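# Seat the L-shaped part flat in its matching pocket

## Task

Place the L-shaped piece into the pocket shaped to fit it, so that it lies flat and rests fully on the pocket's floor.

## Robot and tools

Robot: two arms, left_arm and right_arm, each ending in a five-finger hand. The left hand mirrors the right one. Measured base positions in the scene frame: left_arm (+0.019, +0.349, 0) m, right_arm (-0.046, -0.253, 0) m, each turned only a tiny amount about z.

Scene frame: origin at table-top height, halfway between the nominal bases. +z is up, +x points out over the table, and left_arm sits on the +y side. Image left and right do not follow the arm names. All printed poses use this frame and can be off by a few cm, more at long reach.

Hand point: a reference spot fixed to each palm. Its +z runs along the straight fingers, and its +y points out of the palm. On the right hand, +x points away from the thumb; on the left hand it points toward the thumb. Straight fingers extend 0.06 to 0.07 m past the point along +z and lie 0.06 m behind it along -y. A wrist bracket on the little-finger side can strike objects.

execute_actions(actions, cameras): actions is a list of actions. Each action is a list of 1 to 15 rows, and each row is one control step of 1/30 s. A short action repeats its last row until 15 steps are done, so one action lasts 0.5 s. Every row holds 28 numbers in [-1, 1] covering both arms, even when only one arm moves. The order is: left dx, dy, dz, rx, ry, rz; left little, ring, middle, index, thumb_bend, thumb_turn, force_limit, speed; then the same 14 for the right arm.

The six pose numbers are an offset, not a pose. They count from that arm's Hand target as it stood when the action began, along scene-frame axes, and every row uses that same start. 1.0 equals 0.6 m or 180 degrees. rx, ry, rz form a single rotation vector, turning about the Hand target's position. Sending all six as 0 asks again for the current Hand target.

The six finger numbers are absolute targets. -1 means open or straight; +1 means closed. For thumb_turn, -1 puts the thumb beside the palm and +1 puts it in front, opposite the fingers. force_limit runs from about 0 N at -1 to 10 N at +1 (15 N for the two thumb motors). speed rises from near zero at -1 to full at +0.48 and above. No number means 'unchanged'. To keep a hand as it is, resend the last eight numbers you sent it. If you have sent none yet, use its hand_measured values plus hand_force_limit and hand_speed. For a gentle grip, close at speed -0.94 or lower. With the thumb in front, the hand can hold objects about 0.035 to 0.065 m thick.

move(target, speed, blend, blocking, cameras): target is either one 28-number row or a list of up to 15 rows. Every row is an offset from the Hand targets at the start of the move, not from the previous row. speed is the path's top speed in m/s, from 0.002 to 4.3, default 0.25; turning is capped at twice that in rad/s. You can give one value or one per target. blend is in metres and rounds corners between listed targets; 0 stops at each one. With blocking=false, the result comes back after about 0.5 s while the move continues. The whole move is capped at 10 s. The paths do not avoid obstacles or the other arm. The result adds a 'move:' line giving the ending, such as done, off_target, moving, held or fault, plus any limits; limits=paced means the pose was clipped. Done means the arm is at rest within 10 mm and 2 degrees of its pose; it says nothing about contact.

wait(seconds 0 to 10) lets time pass while a move keeps running. stop brakes a running move. zoom_image(camera, region [x0, y0, x1, y1] in pixels, at most 504 by 504) enlarges part of the latest image. The cameras are cam_high (672x504), cam_left_wrist and cam_right_wrist (616x616 each). show_instructions shows the reference images. finished_scene(scene=1) ends the scene and cannot be undone; the part must stay seated after the robot lets go.

Results: end_effector_position (m) and end_effector_quat_wxyz for each hand point; Hand target, which is the base for the next offsets; joint positions, velocities and torques; and hand_measured, hand_stopped_by (moving, target, force, stalled, fault) and hand_load_n, all in finger-number order. A load that falls to about 0 suggests the grip was lost. Arms often come to rest 1 to 3 cm short of a commanded pose, usually below it, without touching anything. Sending the next command, even all zeros, asks for the pose again. Commanded orientation is limited to within 40 degrees of the current one at each step, and small turns can move the hand point noticeably.

Avoid: dropping the part from any height, releasing it while it still moves, and anything leaving the table. Do not strike fixed or heavy objects, do not let the arms touch or press on each other, and do not close one hand on the other's fingers. Do not overload fingers with shoves or twists. Do not sweep a hand close past its own base, which can flip the shoulder; go around it instead. Avoid keeping arms stretched, loaded or pushing against something they cannot reach, because motors overheat, show a MOTOR HOT line, and then the arm drops. To stop pressing on something, command the target back beyond the hand point.

Each tool is called after "Call:" in YAML: its name, and indented under it one key for each argument.

Reference images:

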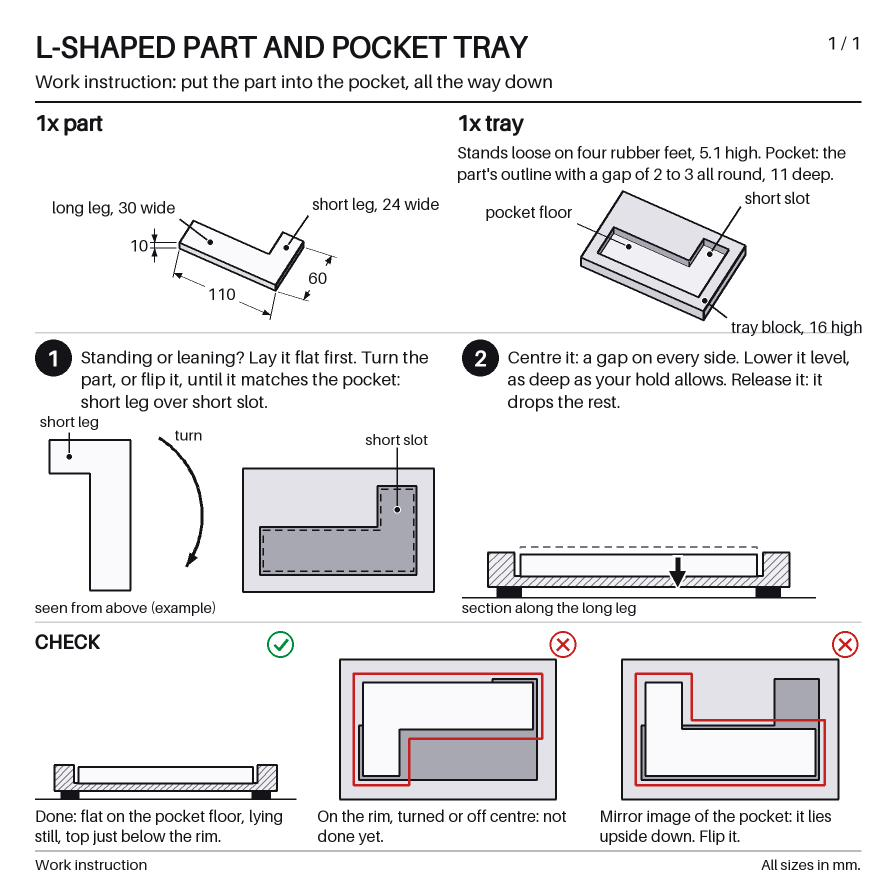

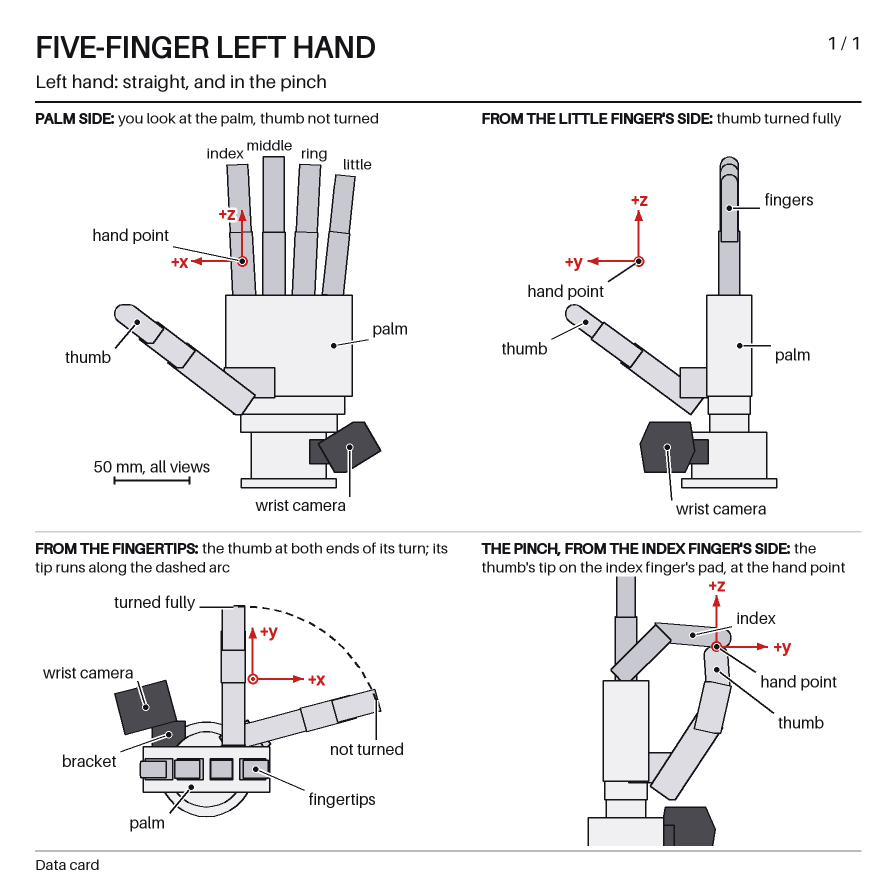

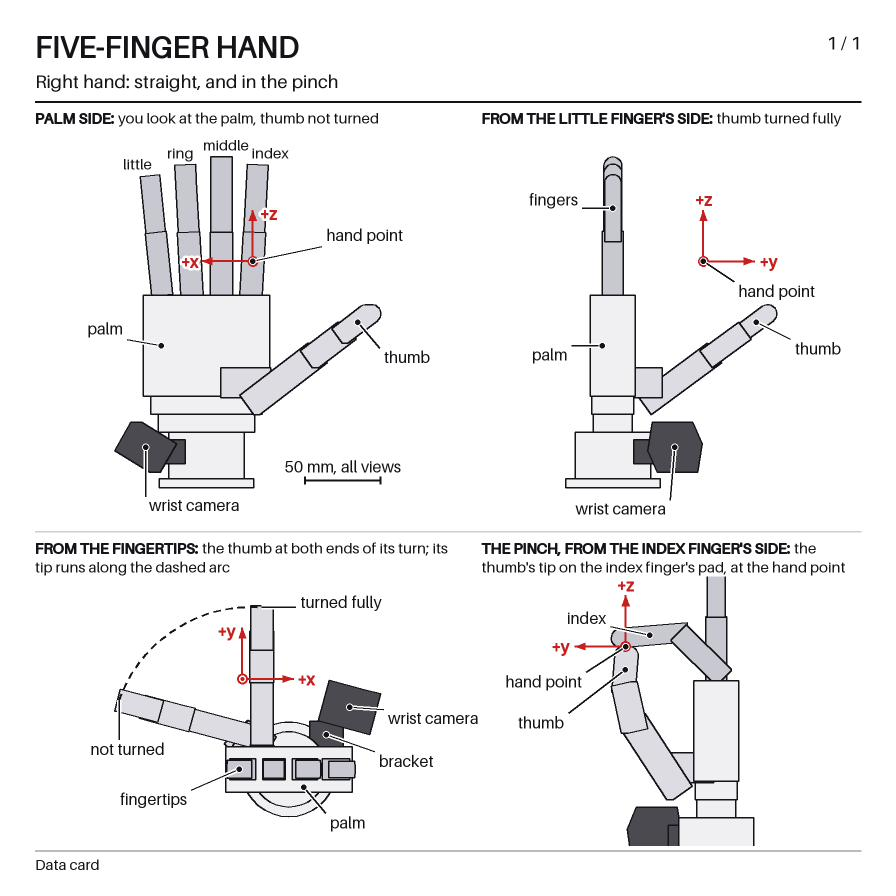

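## Session

Call:
execute_actions:
  actions: []

Scene clock: 0.00 s.
left_arm: end_effector_position=(+0.0113, -0.0512, +0.1617) hand_measured=(-1.000, -1.000, -1.000, -1.000, -1.000, -1.000) hand_load_n=(+0.0, +0.0, +0.0, +0.0, +0.0, +0.0) hand_stopped_by=(target, target, target, target, target, target) hand_force_limit=0.00 hand_speed=-0.80 end_effector_quat_wxyz=(+0.298, +0.274, +0.839, -0.364) | right_arm: end_effector_position=(+0.2326, -0.5888, +0.1742) hand_measured=(-1.000, -1.000, -1.000, -1.000, -1.000, -1.000) hand_load_n=(+0.0, +0.0, +0.0, +0.0, +0.0, +0.0) hand_stopped_by=(target, target, target, target, target, target) hand_force_limit=0.00 hand_speed=-0.80 end_effector_quat_wxyz=(+0.062, +0.756, -0.416, +0.501)
Joint positions: left_arm=[-1.861 1.037 0.705 -0.37 -0.53 0.597] | right_arm=[-0.804 0.966 0.62 -0.178 -0.196 -1.303]
Joint velocities: within noise
Joint torques (N m): no reading
Heat: left arm: hottest waist 30 °C; right arm: hottest elbow 34 °C.
Hand target: left_arm +0.0118, -0.0644, +0.1851; +0.304, +0.261, +0.831, -0.386 | right_arm +0.2398, -0.6001, +0.2023; +0.071, +0.746, -0.405, +0.524

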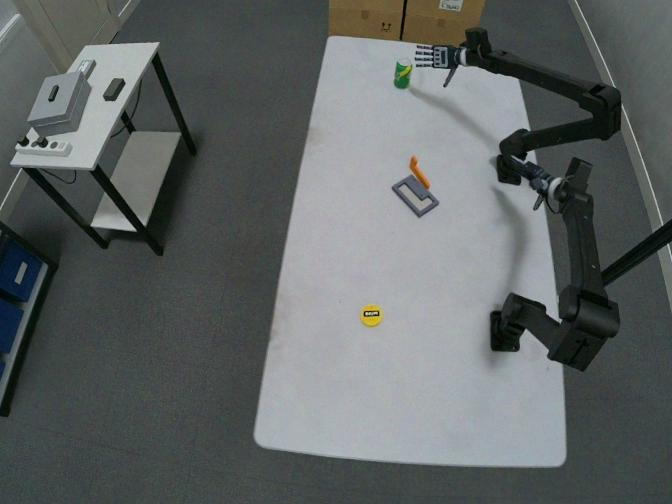

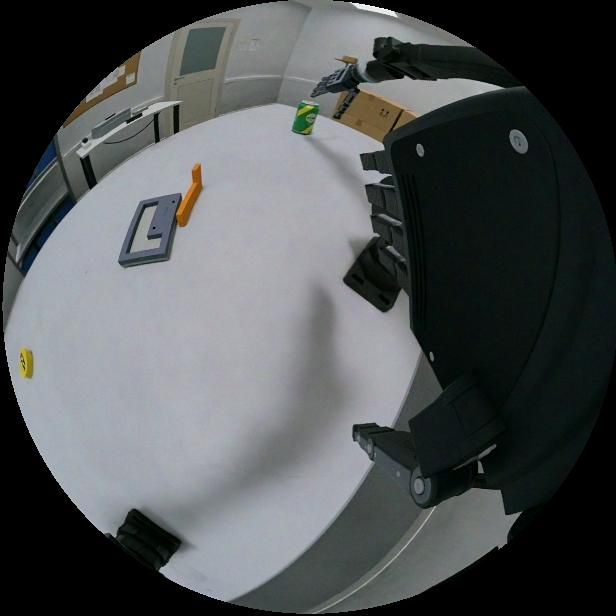

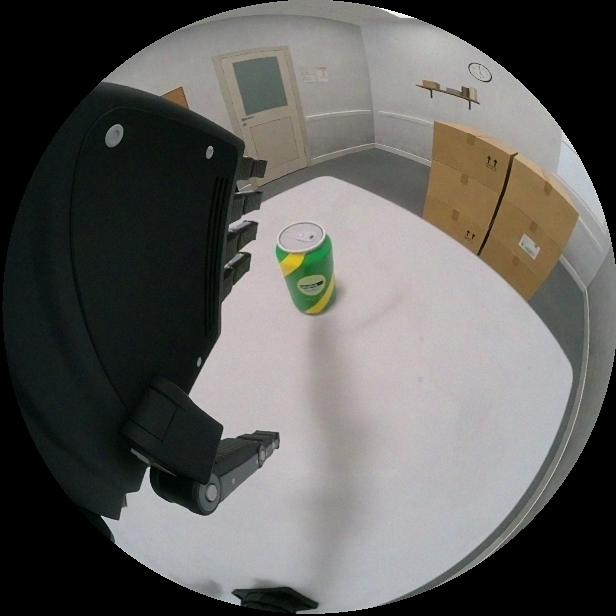

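Call:
zoom_image:
  camera: "cam_high"
  region: [360, 130, 480, 240]

Call:
zoom_image:
  camera: "cam_left_wrist"
  region: [80, 130, 260, 300]

Scaled by 4.200 from the camera's 672x504 image, which has a finer 960x720 frame.

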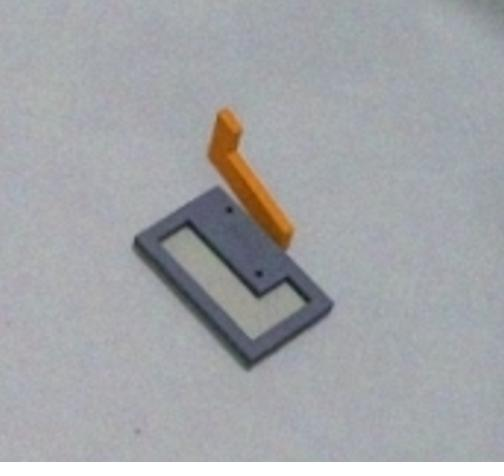

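Scaled by 2.800 from the camera's 616x616 image, which has a finer 880x880 frame.

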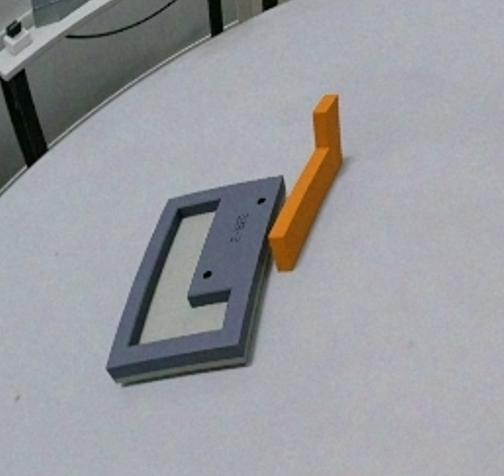

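Call:
zoom_image:
  camera: "cam_high"
  region: [385, 145, 445, 220]

Call:
zoom_image:
  camera: "cam_left_wrist"
  region: [110, 155, 210, 275]

Scaled by 6.720 from the camera's 672x504 image, which has a finer 960x720 frame.

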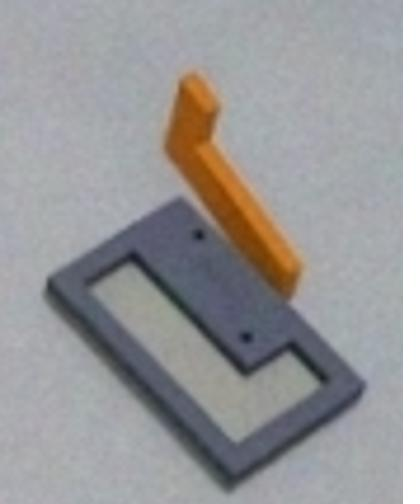

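Scaled by 4.200 from the camera's 616x616 image, which has a finer 880x880 frame.

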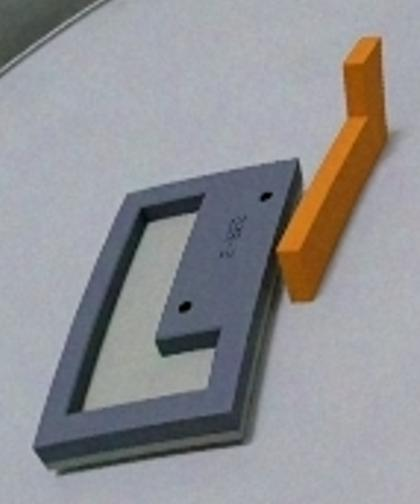

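Call:
move:
  target: [0.3137, 0.3074, 0.1082, -0.0524, 0.2526, 0.2658, -1, -1, -1, -1, -1, -1, 0.0, -0.8, -0.0663, 0.5168, -0.1372, 0.3098, 0.0897, 0.1418, -1, -1, -1, -1, -1, -1, 0.0, -0.8]
  speed: 0.3
  cameras: ["all"]

Scene clock: 402.73 s.
left_arm: end_effector_position=(+0.1901, +0.1287, +0.2125) hand_measured=(-1.000, -1.000, -1.000, -1.000, -1.000, -1.000) hand_load_n=(+0.0, +0.0, +0.0, +0.0, +0.0, +0.0) hand_stopped_by=(target, target, target, target, target, target) hand_force_limit=0.00 hand_speed=-0.80 end_effector_quat_wxyz=(+0.103, -0.282, +0.893, -0.337) | right_arm: end_effector_position=(+0.1948, -0.2965, +0.1144) hand_measured=(-1.000, -1.000, -1.000, -1.000, -1.000, -1.000) hand_load_n=(+0.0, +0.0, +0.0, +0.0, +0.0, +0.0) hand_stopped_by=(target, target, target, target, target, target) hand_force_limit=0.00 hand_speed=-0.80 end_effector_quat_wxyz=(-0.332, +0.824, -0.424, +0.178)
Joint positions: left_arm=[-0.733 0.689 0.769 -0.946 0.159 0.174] | right_arm=[-0.534 0.85 0.6 -0.971 -0.703 -1.073]
Joint torques (N m): left_arm=[0.32 -0.5 14.17 1.06 0.39 0.07] | right_arm=[1.67 -1.9 10.17 0.84 -0.65 0.11]
Heat: left arm: hottest elbow 38 °C; right arm: hottest elbow 44 °C.
Hand target: left_arm +0.2000, +0.1200, +0.2500; +0.115, -0.278, +0.881, -0.365 | right_arm +0.2000, -0.2900, +0.1200; -0.341, +0.823, -0.420, +0.174
Off the commanded pose: left_arm 0.040 m, 4 deg | right_arm 0.010 m, 1 deg.
move: off_target (left_arm)
camera_calibration:
cam_left_wrist: T_world_to_cam=[[0.18978, -0.743547, 0.641188, -0.0778557], [-0.972104, -0.0506214, 0.229023, 0.145163], [-0.137831, -0.666765, -0.732411, 0.376526], [0, 0, 0, 1]] pos_world=[0.207787, 0.200514, 0.292447]
cam_right_wrist: T_world_to_cam=[[-0.41873, -0.591544, -0.689014, -0.00800689], [-0.890366, 0.416691, 0.183351, 0.282193], [0.178645, 0.690249, -0.701172, 0.36332], [0, 0, 0, 1]] pos_world=[0.182996, -0.373105, 0.197493]

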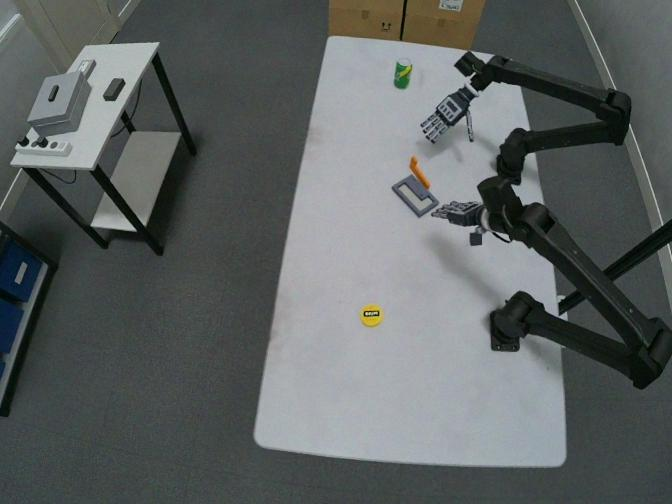

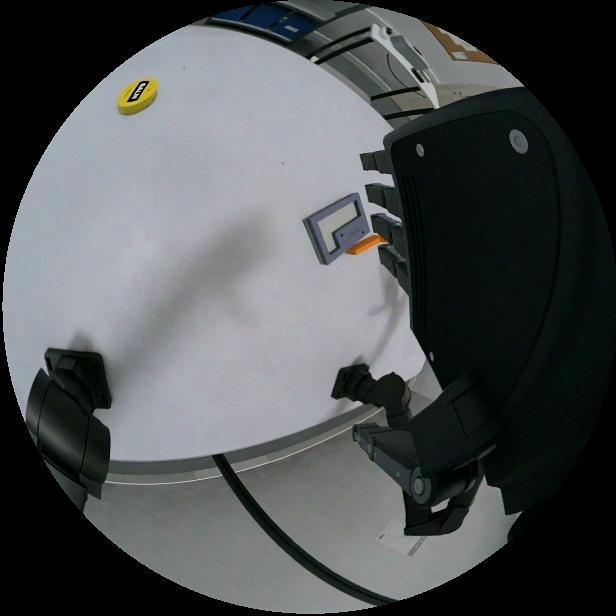

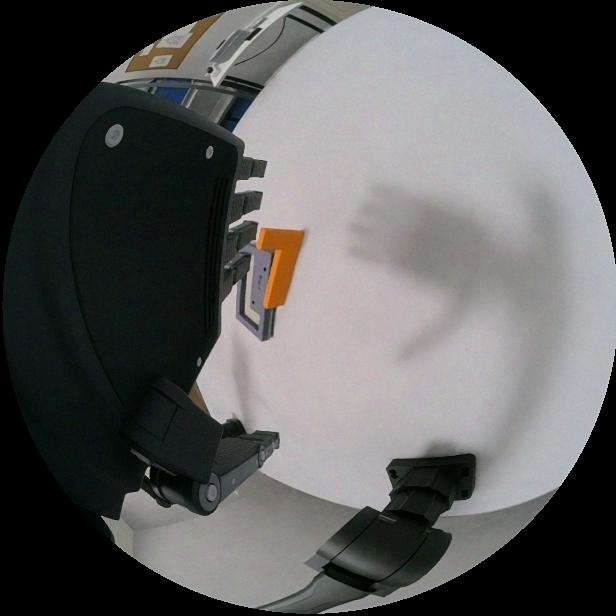

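Call:
zoom_image:
  camera: "cam_right_wrist"
  region: [210, 190, 340, 360]

Call:
zoom_image:
  camera: "cam_high"
  region: [380, 90, 500, 240]

Scaled by 2.965 from the camera's 616x616 image, which has a finer 880x880 frame.

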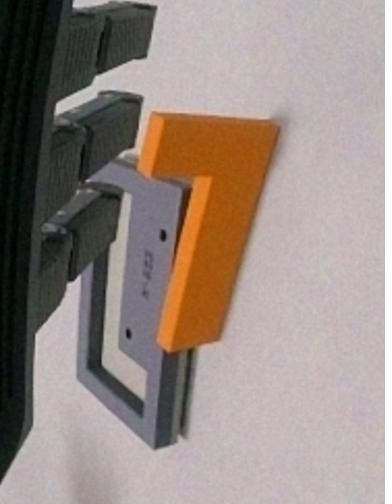

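Scaled by 3.360 from the camera's 672x504 image, which has a finer 960x720 frame.

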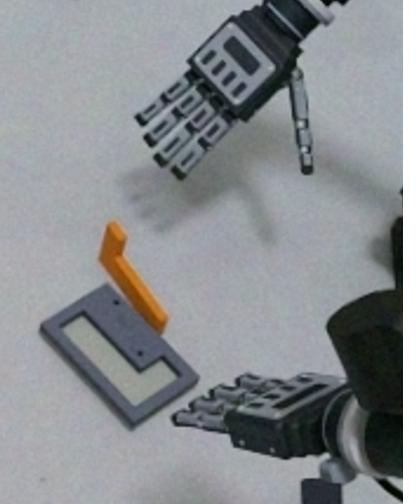

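Call:
move:
  target: [0, 0, 0, 0, 0, 0, -1, -1, -1, -1, -1, -1, 0.0, -0.8, 0, 0, -0.1, 0, 0, 0, -1, -1, -1, -1, -1, -1, 0.0, -0.8]
  speed: 0.12
  cameras: ["cam_high", "cam_right_wrist"]

Scene clock: 441.53 s.
left_arm: end_effector_position=(+0.1901, +0.1287, +0.2125) hand_measured=(-1.000, -1.000, -1.000, -1.000, -1.000, -1.000) hand_load_n=(+0.0, -0.5, +0.0, -0.5, +0.0, +0.0) hand_stopped_by=(target, target, target, target, target, target) hand_force_limit=0.00 hand_speed=-0.80 end_effector_quat_wxyz=(+0.103, -0.282, +0.893, -0.337) | right_arm: end_effector_position=(+0.1891, -0.2924, +0.0548) hand_measured=(-1.000, -1.000, -1.000, -1.000, -1.000, -1.000) hand_load_n=(+0.0, +0.0, +0.0, +0.0, +0.0, +0.0) hand_stopped_by=(target, target, target, target, target, target) hand_force_limit=0.00 hand_speed=-0.80 end_effector_quat_wxyz=(-0.334, +0.823, -0.428, +0.166)
Joint positions: left_arm=[-0.733 0.689 0.769 -0.946 0.159 0.174] | right_arm=[-0.534 0.928 0.473 -0.79 -0.704 -1.073]
Joint torques (N m): left_arm=[0.15 -1.03 14.22 1.03 0.38 0.08] | right_arm=[1.61 -1.79 9.57 1.84 -0.59 0.1]
Heat: left arm: hottest elbow 46 °C; right arm: hottest elbow 45 °C.
Hand target: left_arm +0.2000, +0.1200, +0.2500; +0.115, -0.278, +0.881, -0.365 | right_arm +0.2000, -0.2900, +0.0600; -0.341, +0.823, -0.420, +0.174
Off the commanded pose: left_arm 0.040 m, 4 deg | right_arm 0.012 m, 2 deg.
move: off_target (left_arm, right_arm)
camera_calibration:
cam_right_wrist: T_world_to_cam=[[-0.431994, -0.581621, -0.689273, -0.0436135], [-0.886734, 0.413375, 0.206938, 0.283552], [0.164569, 0.700598, -0.694319, 0.325048], [0, 0, 0, 1]] pos_world=[0.179102, -0.370308, 0.136948]
Images, in order (width x height): cam_high 672x504, cam_right_wrist 616x616.

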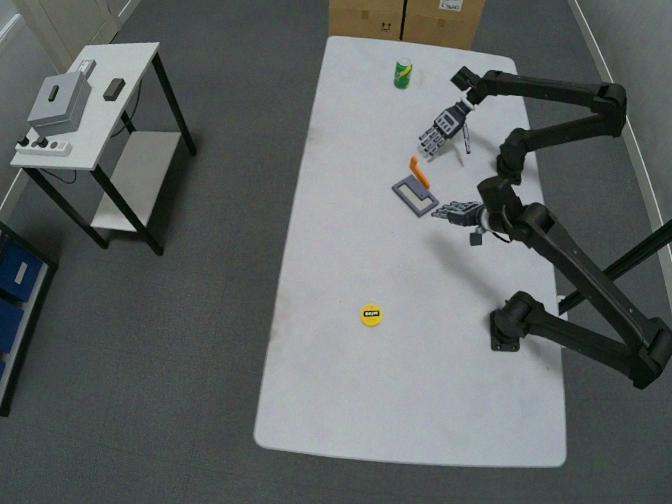

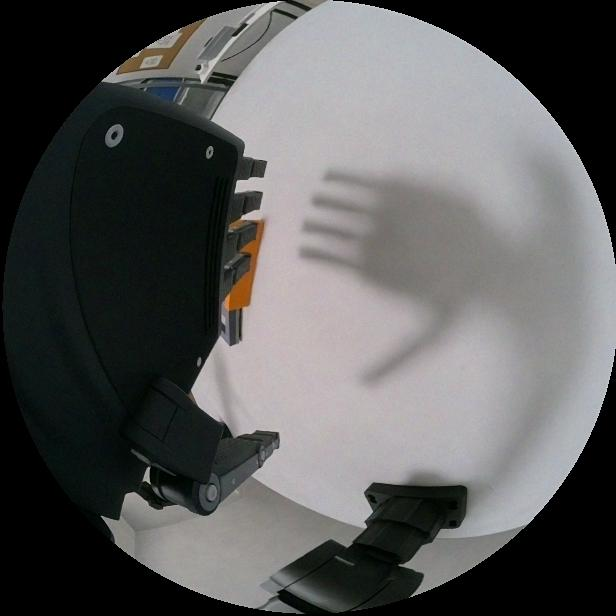

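Call:
zoom_image:
  camera: "cam_high"
  region: [380, 110, 480, 230]

Call:
zoom_image:
  camera: "cam_right_wrist"
  region: [190, 120, 350, 360]

Scaled by 4.200 from the camera's 672x504 image, which has a finer 960x720 frame.

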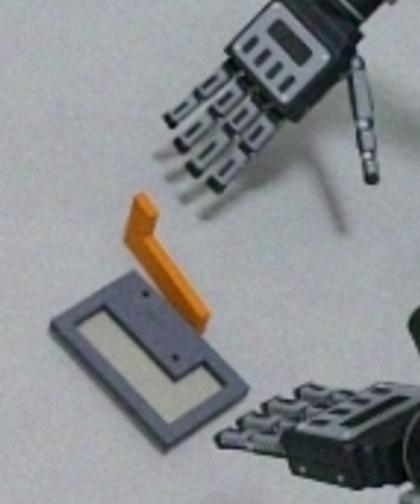

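Scaled by 2.100 from the camera's 616x616 image, which has a finer 880x880 frame.

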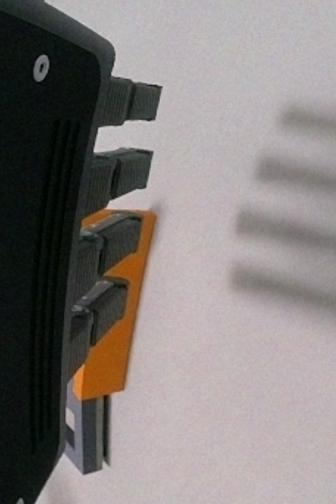

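Call:
move:
  target: [0, 0, 0, 0, 0, 0, -1, -1, -1, -1, -1, -1, 0.0, -0.8, 0.0674, 0.049, 0, 0, 0, 0, -1, -1, -1, -1, -1, -1, 0.0, -0.8]
  speed: 0.06
  cameras: ["cam_high", "cam_right_wrist"]

Scene clock: 460.13 s.
left_arm: end_effector_position=(+0.1901, +0.1287, +0.2125) hand_measured=(-1.000, -1.000, -1.000, -1.000, -1.000, -1.000) hand_load_n=(+0.0, +0.0, +0.0, +0.0, +0.0, +0.0) hand_stopped_by=(target, target, target, target, target, target) hand_force_limit=0.00 hand_speed=-0.80 end_effector_quat_wxyz=(+0.103, -0.282, +0.893, -0.337) | right_arm: end_effector_position=(+0.2218, -0.2613, +0.0480) hand_measured=(-1.000, -1.000, -1.000, -1.000, -1.000, -1.000) hand_load_n=(+0.0, +0.0, +0.0, +0.0, +0.0, +0.0) hand_stopped_by=(target, target, target, target, target, target) hand_force_limit=0.00 hand_speed=-0.80 end_effector_quat_wxyz=(-0.334, +0.824, -0.431, +0.157)
Joint positions: left_arm=[-0.733 0.689 0.769 -0.946 0.159 0.174] | right_arm=[-0.344 0.985 0.473 -0.613 -0.634 -0.851]
Joint torques (N m): left_arm=[0.32 -0.67 14.08 1.05 0.4 0.06] | right_arm=[1.9 -3.08 11.03 2.07 -0.21 0.11]
Heat: left arm: hottest elbow 48 °C; right arm: hottest elbow 44 °C.
Hand target: left_arm +0.2000, +0.1200, +0.2500; +0.115, -0.278, +0.881, -0.365 | right_arm +0.2404, -0.2606, +0.0600; -0.341, +0.823, -0.420, +0.174
Off the commanded pose: left_arm 0.040 m, 4 deg | right_arm 0.022 m, 2 deg.
move: off_target (left_arm, right_arm)
camera_calibration:
cam_right_wrist: T_world_to_cam=[[-0.441878, -0.576251, -0.687516, -0.0125051], [-0.884133, 0.409464, 0.22505, 0.298602], [0.151828, 0.7073, -0.690416, 0.297516], [0, 0, 0, 1]] pos_world=[0.213307, -0.339906, 0.129612]
Images, in order (width x height): cam_high 672x504, cam_right_wrist 616x616.

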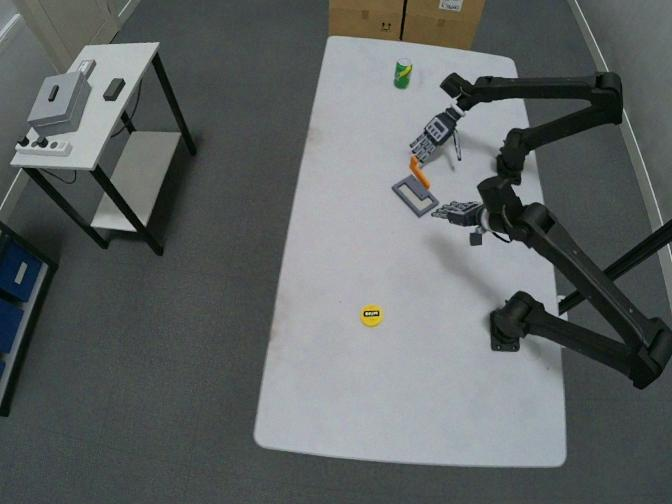

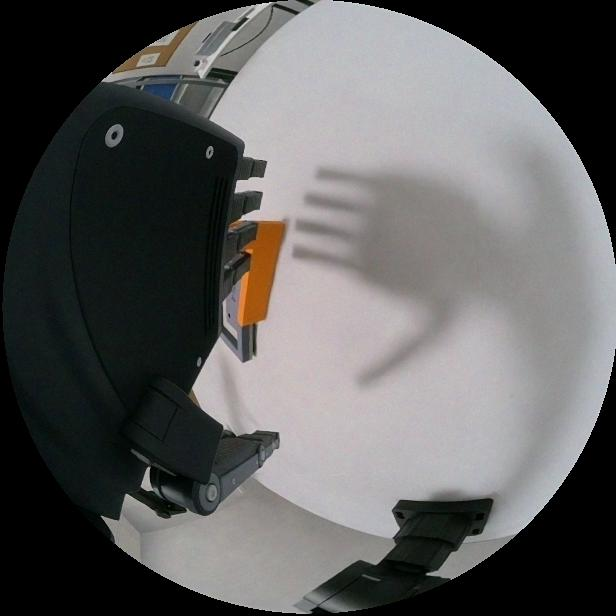

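Call:
move:
  target: [0, 0, 0, 0, 0, 0, -1, -1, -1, -1, -1, -1, 0.0, -0.8, 0.055, 0.0235, 0, 0, 0, 0, -1, -1, -1, -1, -1, -1, 0.0, -0.8]
  speed: 0.05
  cameras: ["cam_high", "cam_right_wrist"]

Scene clock: 469.90 s.
left_arm: end_effector_position=(+0.1901, +0.1287, +0.2125) hand_measured=(-1.000, -1.000, -1.000, -1.000, -1.000, -1.000) hand_load_n=(+0.0, +0.0, +0.0, +0.0, -0.5, +0.0) hand_stopped_by=(target, target, target, target, target, target) hand_force_limit=0.00 hand_speed=-0.80 end_effector_quat_wxyz=(+0.103, -0.282, +0.893, -0.337) | right_arm: end_effector_position=(+0.2425, -0.2461, +0.0387) hand_measured=(-1.000, -1.000, -1.000, -1.000, -1.000, -1.000) hand_load_n=(+0.0, +0.0, +0.0, +0.0, +0.0, +0.0) hand_stopped_by=(target, target, target, target, target, target) hand_force_limit=0.00 hand_speed=-0.80 end_effector_quat_wxyz=(-0.330, +0.825, -0.435, +0.146)
Joint positions: left_arm=[-0.733 0.689 0.769 -0.946 0.159 0.174] | right_arm=[-0.252 1.066 0.491 -0.52 -0.588 -0.754]
Joint torques (N m): left_arm=[0.62 -0.79 14.16 1.02 0.4 0.07] | right_arm=[1.73 -4.13 12.85 2.26 -0.23 0.1]
Heat: left arm: hottest elbow 48 °C; right arm: hottest elbow 44 °C.
Hand target: left_arm +0.2000, +0.1200, +0.2500; +0.115, -0.278, +0.881, -0.365 | right_arm +0.2734, -0.2465, +0.0600; -0.341, +0.823, -0.420, +0.174
Off the commanded pose: left_arm 0.040 m, 4 deg | right_arm 0.038 m, 4 deg.
move: off_target (left_arm, right_arm)
camera_calibration:
cam_right_wrist: T_world_to_cam=[[-0.458703, -0.57473, -0.6777, 0.0030284], [-0.878455, 0.40816, 0.248439, 0.310061], [0.133825, 0.709288, -0.692099, 0.282101], [0, 0, 0, 1]] pos_world=[0.236012, -0.324905, 0.120263]
Images, in order (width x height): cam_high 672x504, cam_right_wrist 616x616.

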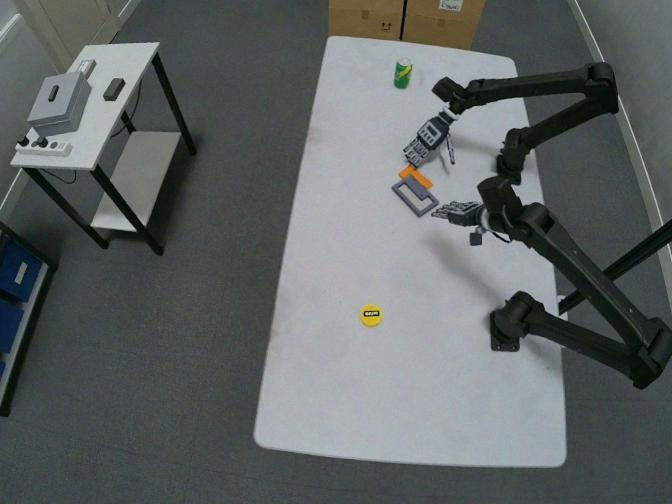

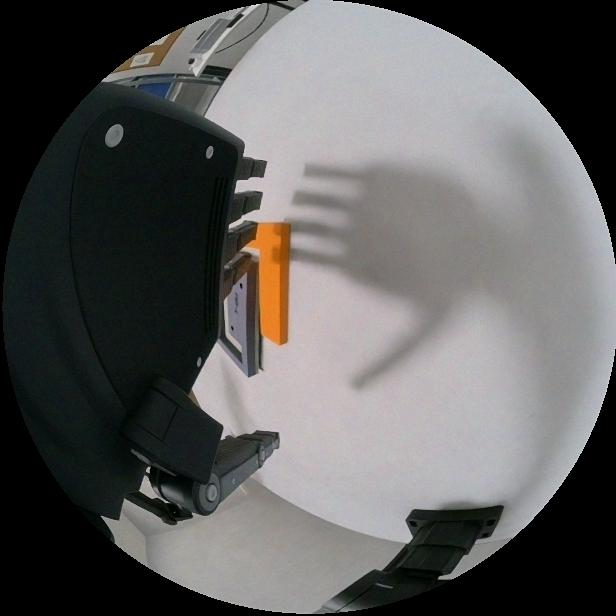

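Call:
zoom_image:
  camera: "cam_high"
  region: [380, 130, 460, 230]

Call:
zoom_image:
  camera: "cam_right_wrist"
  region: [190, 150, 350, 400]

Scaled by 5.040 from the camera's 672x504 image, which has a finer 960x720 frame.

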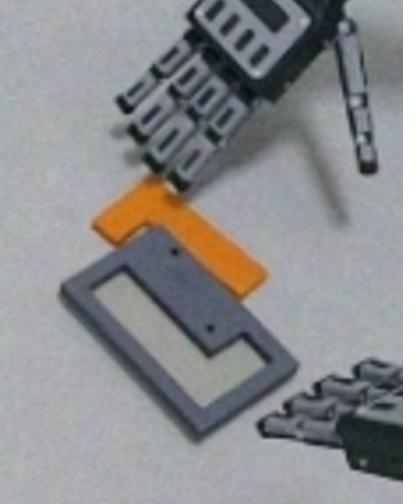

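Scaled by 2.016 from the camera's 616x616 image, which has a finer 880x880 frame.

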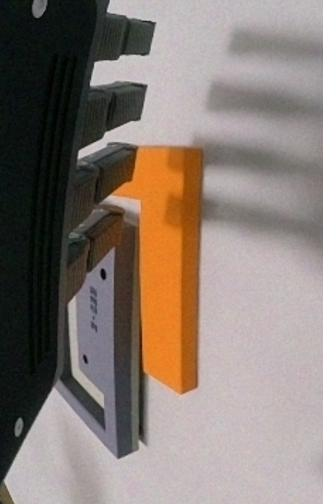

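Call:
move:
  target: [-0.1, 0.1, -0.03, 0, 0, 0, -1, -1, -1, -1, -1, -1, 0.0, -0.8, -0.1223, -0.0892, 0.1667, 0, 0, 0, -1, -1, -1, -1, -1, -1, 0.0, -0.8]
  speed: 0.12
  cameras: ["all"]

Scene clock: 486.77 s.
left_arm: end_effector_position=(+0.1396, +0.1775, +0.2328) hand_measured=(-1.000, -1.000, -1.000, -1.000, -1.000, -1.000) hand_load_n=(+0.0, +0.0, +0.0, +0.0, +0.0, +0.0) hand_stopped_by=(target, target, target, target, target, target) hand_force_limit=0.00 hand_speed=-0.80 end_effector_quat_wxyz=(+0.116, -0.274, +0.881, -0.367) | right_arm: end_effector_position=(+0.1854, -0.2858, +0.1329) hand_measured=(-1.000, -1.000, -1.000, -1.000, -1.000, -1.000) hand_load_n=(+0.0, +0.0, +0.0, +0.0, +0.0, +0.0) hand_stopped_by=(target, target, target, target, target, target) hand_force_limit=0.00 hand_speed=-0.80 end_effector_quat_wxyz=(-0.340, +0.825, -0.429, +0.139)
Joint positions: left_arm=[-0.697 0.421 0.736 -1.114 0.193 0.2] | right_arm=[-0.523 0.862 0.658 -1.1 -0.713 -1.084]
Joint torques (N m): left_arm=[0.67 0.85 7.91 1.11 0.43 0.15] | right_arm=[-0.73 -2.9 14.3 0.36 -0.69 -0.22]
Heat: left arm: hottest elbow 48 °C; right arm: hottest elbow 44 °C.
Hand target: left_arm +0.1400, +0.1800, +0.2320; +0.115, -0.278, +0.881, -0.365 | right_arm +0.2001, -0.3000, +0.1600; -0.341, +0.823, -0.420, +0.174
Off the commanded pose: left_arm 0.003 m, 1 deg | right_arm 0.034 m, 4 deg.
move: off_target (right_arm)
camera_calibration:
cam_left_wrist: T_world_to_cam=[[0.153971, -0.710014, 0.687148, -0.0567483], [-0.982334, -0.0351382, 0.183807, 0.102996], [-0.10636, -0.70331, -0.702882, 0.412186], [0, 0, 0, 1]] pos_world=[0.153754, 0.253221, 0.309781]
cam_right_wrist: T_world_to_cam=[[-0.447024, -0.567938, -0.691097, 0.0193618], [-0.886108, 0.386867, 0.255239, 0.247118], [0.122403, 0.726485, -0.676193, 0.388128], [0, 0, 0, 1]] pos_world=[0.18012, -0.366574, 0.212756]

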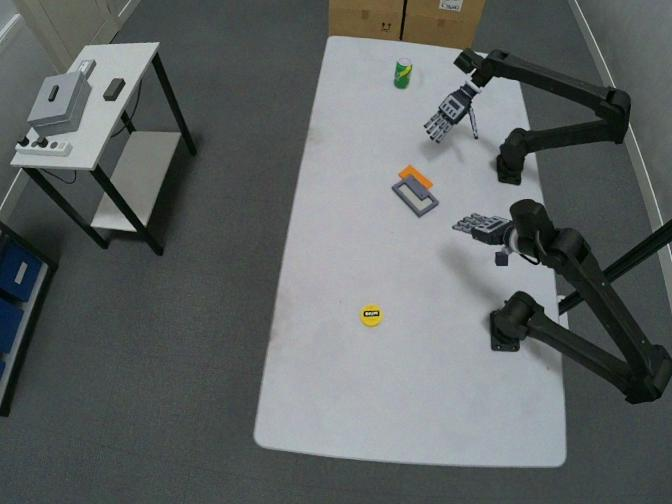

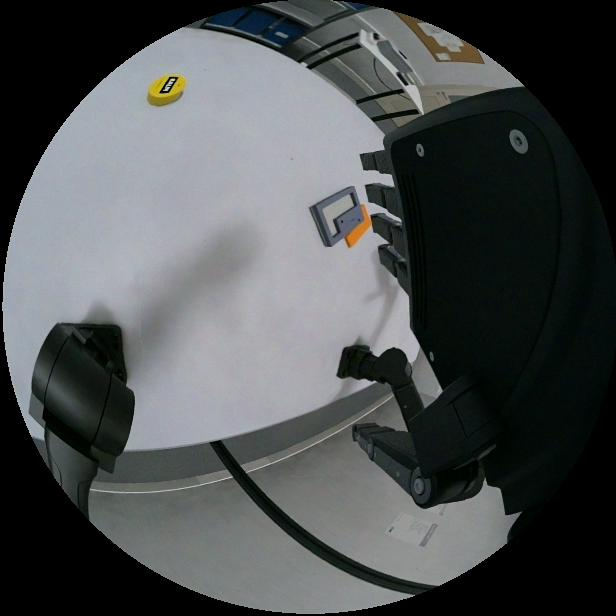

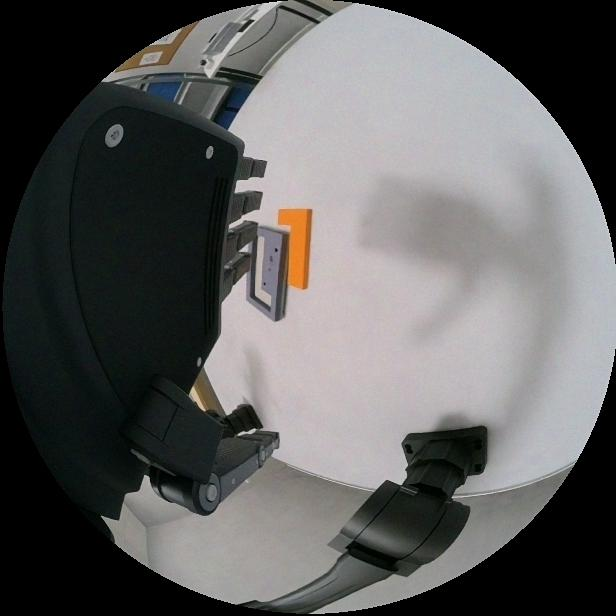

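Call:
zoom_image:
  camera: "cam_high"
  region: [380, 155, 450, 225]

Call:
zoom_image:
  camera: "cam_right_wrist"
  region: [225, 190, 345, 340]

Call:
zoom_image:
  camera: "cam_left_wrist"
  region: [300, 170, 400, 270]

Scaled by 7.200 from the camera's 672x504 image, which has a finer 960x720 frame.

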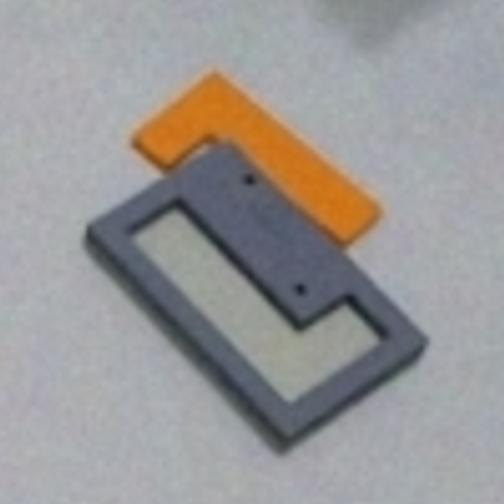

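Scaled by 3.360 from the camera's 616x616 image, which has a finer 880x880 frame.

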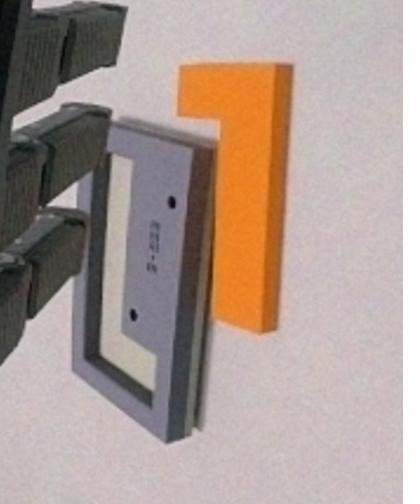

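Scaled by 5.040 from the camera's 616x616 image, which has a finer 880x880 frame.

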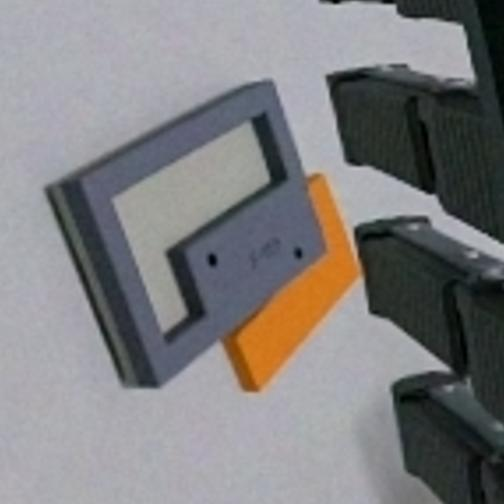

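Call:
move:
  target: [0.0417, -0.3633, -0.22, 0.0622, 0.0559, 0.0772, 1, 1, 1, -1, -1, -1, 0.0, -0.2, 0, 0, 0, 0, 0, 0, -1, -1, -1, -1, -1, -1, 0.0, -0.8]
  speed: 0.2
  cameras: ["all"]

Scene clock: 635.83 s.
left_arm: end_effector_position=(+0.1560, -0.0005, +0.0722) hand_measured=(+1.000, +1.000, +1.000, -1.000, -1.000, -1.000) hand_load_n=(+0.0, +0.0, +0.0, +0.0, +0.0, +0.0) hand_stopped_by=(target, target, target, target, target, target) hand_force_limit=0.00 hand_speed=-0.20 end_effector_quat_wxyz=(+0.107, -0.400, +0.890, -0.190) | right_arm: end_effector_position=(+0.1854, -0.2859, +0.1328) hand_measured=(-1.000, -1.000, -1.000, -1.000, -1.000, -1.000) hand_load_n=(+0.0, +0.0, +0.0, +0.0, +0.0, +0.0) hand_stopped_by=(target, target, target, target, target, target) hand_force_limit=0.00 hand_speed=-0.80 end_effector_quat_wxyz=(-0.340, +0.826, -0.428, +0.140)
Joint positions: left_arm=[-1.18 1.258 0.802 -0.731 -0.22 -0.405] | right_arm=[-0.523 0.862 0.658 -1.1 -0.713 -1.086]
Joint torques (N m): left_arm=[-1.55 -6.07 12.33 2 -0.1 -0.03] | right_arm=[-0.44 -2.9 14.38 0.49 -0.67 -0.22]
Heat: left arm: hottest elbow 38 °C; right arm: hottest elbow 48 °C.
Hand target: left_arm +0.1650, -0.0379, +0.1000; +0.107, -0.401, +0.879, -0.235 | right_arm +0.2001, -0.3000, +0.1600; -0.341, +0.823, -0.420, +0.174
Off the commanded pose: left_arm 0.048 m, 5 deg | right_arm 0.034 m, 4 deg.
move: off_target (left_arm, right_arm)
camera_calibration:
cam_left_wrist: T_world_to_cam=[[0.463713, -0.789093, 0.402868, -0.1031], [-0.878372, -0.349969, 0.325551, 0.115881], [-0.115899, -0.50483, -0.855403, 0.188428], [0, 0, 0, 1]] pos_world=[0.171434, 0.0543238, 0.164992]
cam_right_wrist: T_world_to_cam=[[-0.445972, -0.56898, -0.69092, 0.0187996], [-0.886692, 0.386086, 0.254392, 0.247205], [0.12201, 0.726085, -0.676694, 0.388146], [0, 0, 0, 1]] pos_world=[0.180221, -0.366572, 0.212758]

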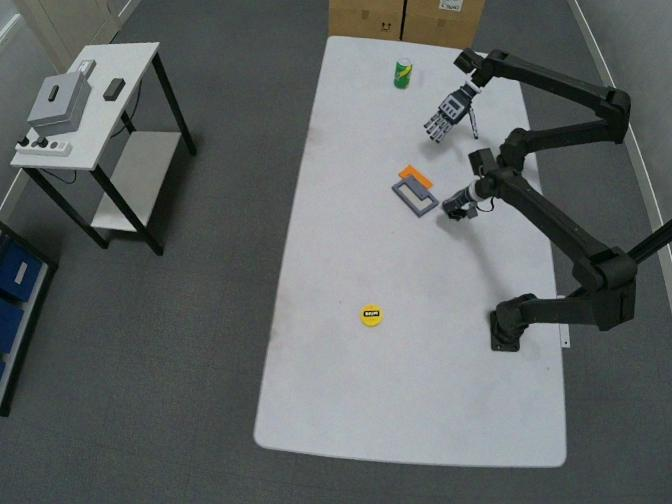

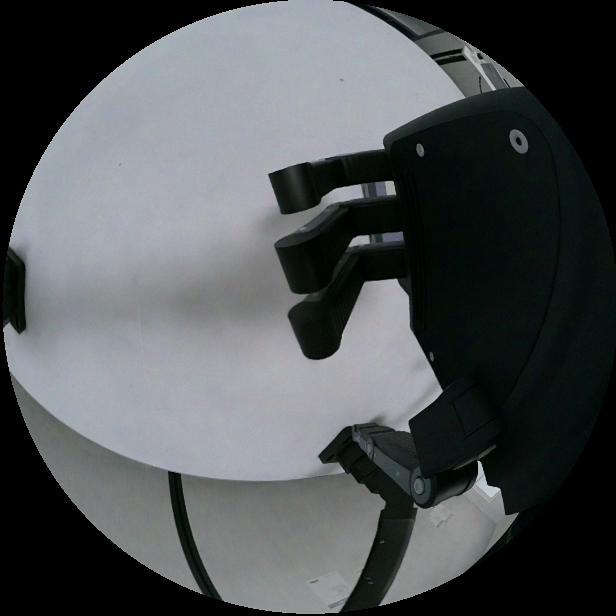

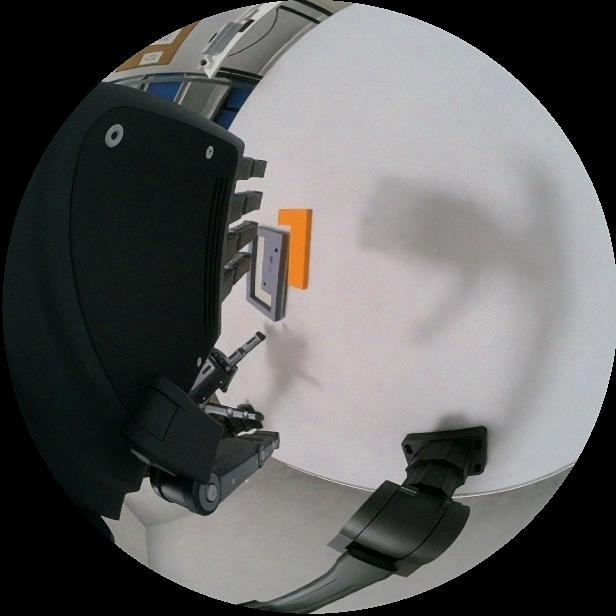

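Call:
zoom_image:
  camera: "cam_high"
  region: [385, 150, 485, 225]

Call:
zoom_image:
  camera: "cam_right_wrist"
  region: [180, 190, 340, 420]

Scaled by 5.040 from the camera's 672x504 image, which has a finer 960x720 frame.

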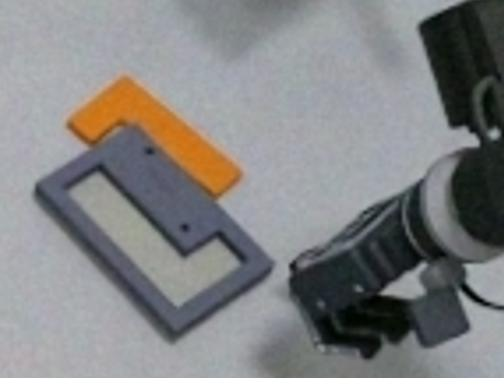

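Scaled by 2.191 from the camera's 616x616 image, which has a finer 880x880 frame.

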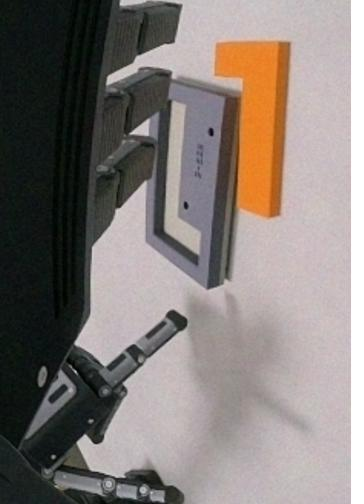

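Call:
move:
  target: [0.0183, -0.1035, -0.025, 0, 0, 0, 1, 1, 1, -1, -1, -1, 0.0, -0.2, 0, 0, 0, 0, 0, 0, -1, -1, -1, -1, -1, -1, 0.0, -0.8]
  speed: 0.1
  cameras: ["all"]

Scene clock: 665.07 s.
left_arm: end_effector_position=(+0.1682, -0.0617, +0.0585) hand_measured=(+1.000, +1.000, +1.000, -1.000, -1.000, -1.000) hand_load_n=(+0.0, +0.0, +0.0, +0.0, +0.0, +0.0) hand_stopped_by=(target, target, target, target, target, target) hand_force_limit=0.00 hand_speed=-0.20 end_effector_quat_wxyz=(+0.108, -0.399, +0.890, -0.191) | right_arm: end_effector_position=(+0.1854, -0.2859, +0.1328) hand_measured=(-1.000, -1.000, -1.000, -1.000, -1.000, -1.000) hand_load_n=(+0.0, -0.5, +0.0, +0.0, +0.0, +0.0) hand_stopped_by=(target, target, target, target, target, target) hand_force_limit=0.00 hand_speed=-0.80 end_effector_quat_wxyz=(-0.340, +0.826, -0.428, +0.140)
Joint positions: left_arm=[-1.212 1.441 0.935 -0.686 -0.234 -0.432] | right_arm=[-0.523 0.862 0.658 -1.1 -0.713 -1.086]
Joint torques (N m): left_arm=[-1.44 -8.06 12.04 1.94 -0.1 -0.02] | right_arm=[-0.44 -3.31 14.3 0.4 -0.67 -0.23]
Heat: left arm: hottest elbow 39 °C; right arm: hottest elbow 49 °C.
Hand target: left_arm +0.1760, -0.1000, +0.0850; +0.107, -0.401, +0.879, -0.235 | right_arm +0.2001, -0.3000, +0.1600; -0.341, +0.823, -0.420, +0.174
Off the commanded pose: left_arm 0.047 m, 5 deg | right_arm 0.034 m, 4 deg.
move: off_target (left_arm, right_arm)
camera_calibration:
cam_left_wrist: T_world_to_cam=[[0.460764, -0.78991, 0.404646, -0.151215], [-0.880134, -0.347966, 0.32293, 0.110173], [-0.114283, -0.504938, -0.855557, 0.147016], [0, 0, 0, 1]] pos_world=[0.183443, -0.00687636, 0.151391]
cam_right_wrist: T_world_to_cam=[[-0.445972, -0.56898, -0.69092, 0.0187996], [-0.886692, 0.386086, 0.254392, 0.247205], [0.12201, 0.726085, -0.676694, 0.388146], [0, 0, 0, 1]] pos_world=[0.180221, -0.366572, 0.212758]

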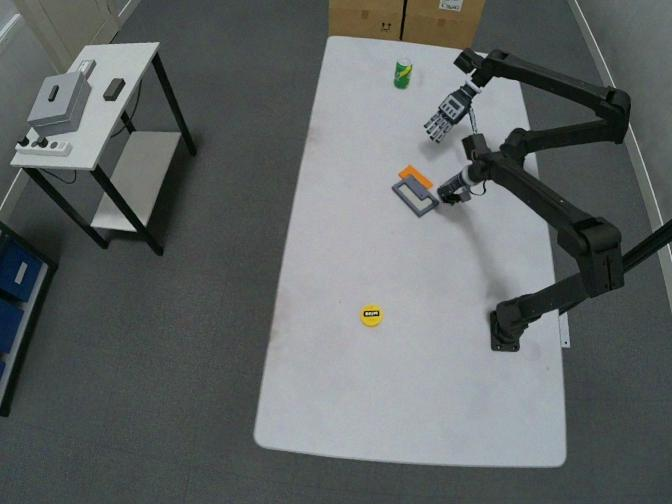

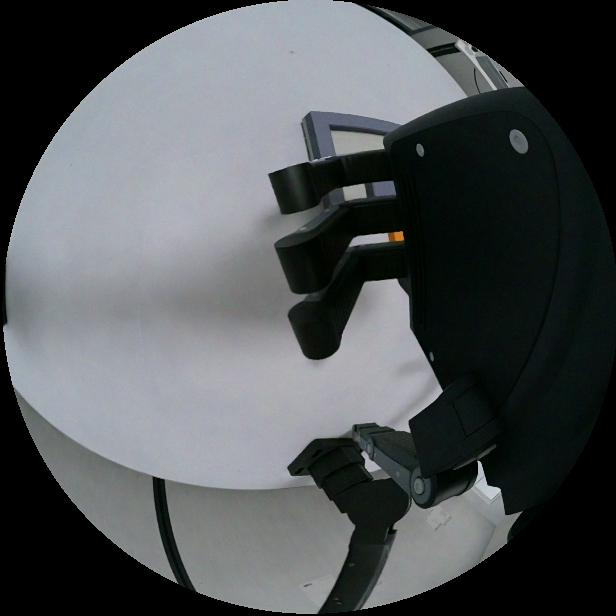

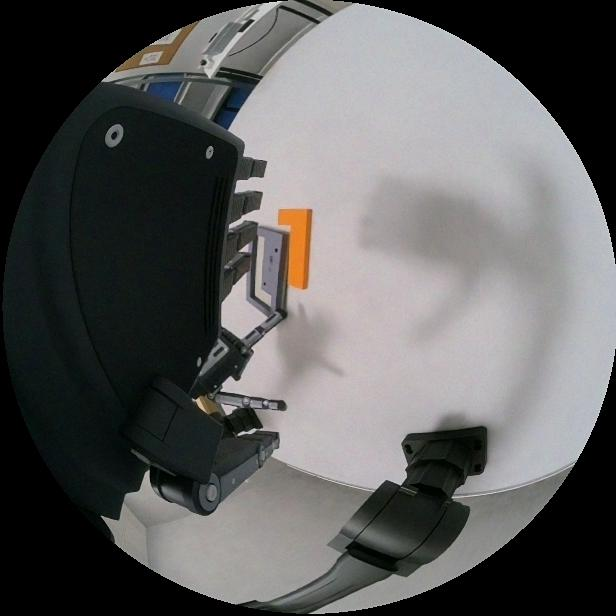

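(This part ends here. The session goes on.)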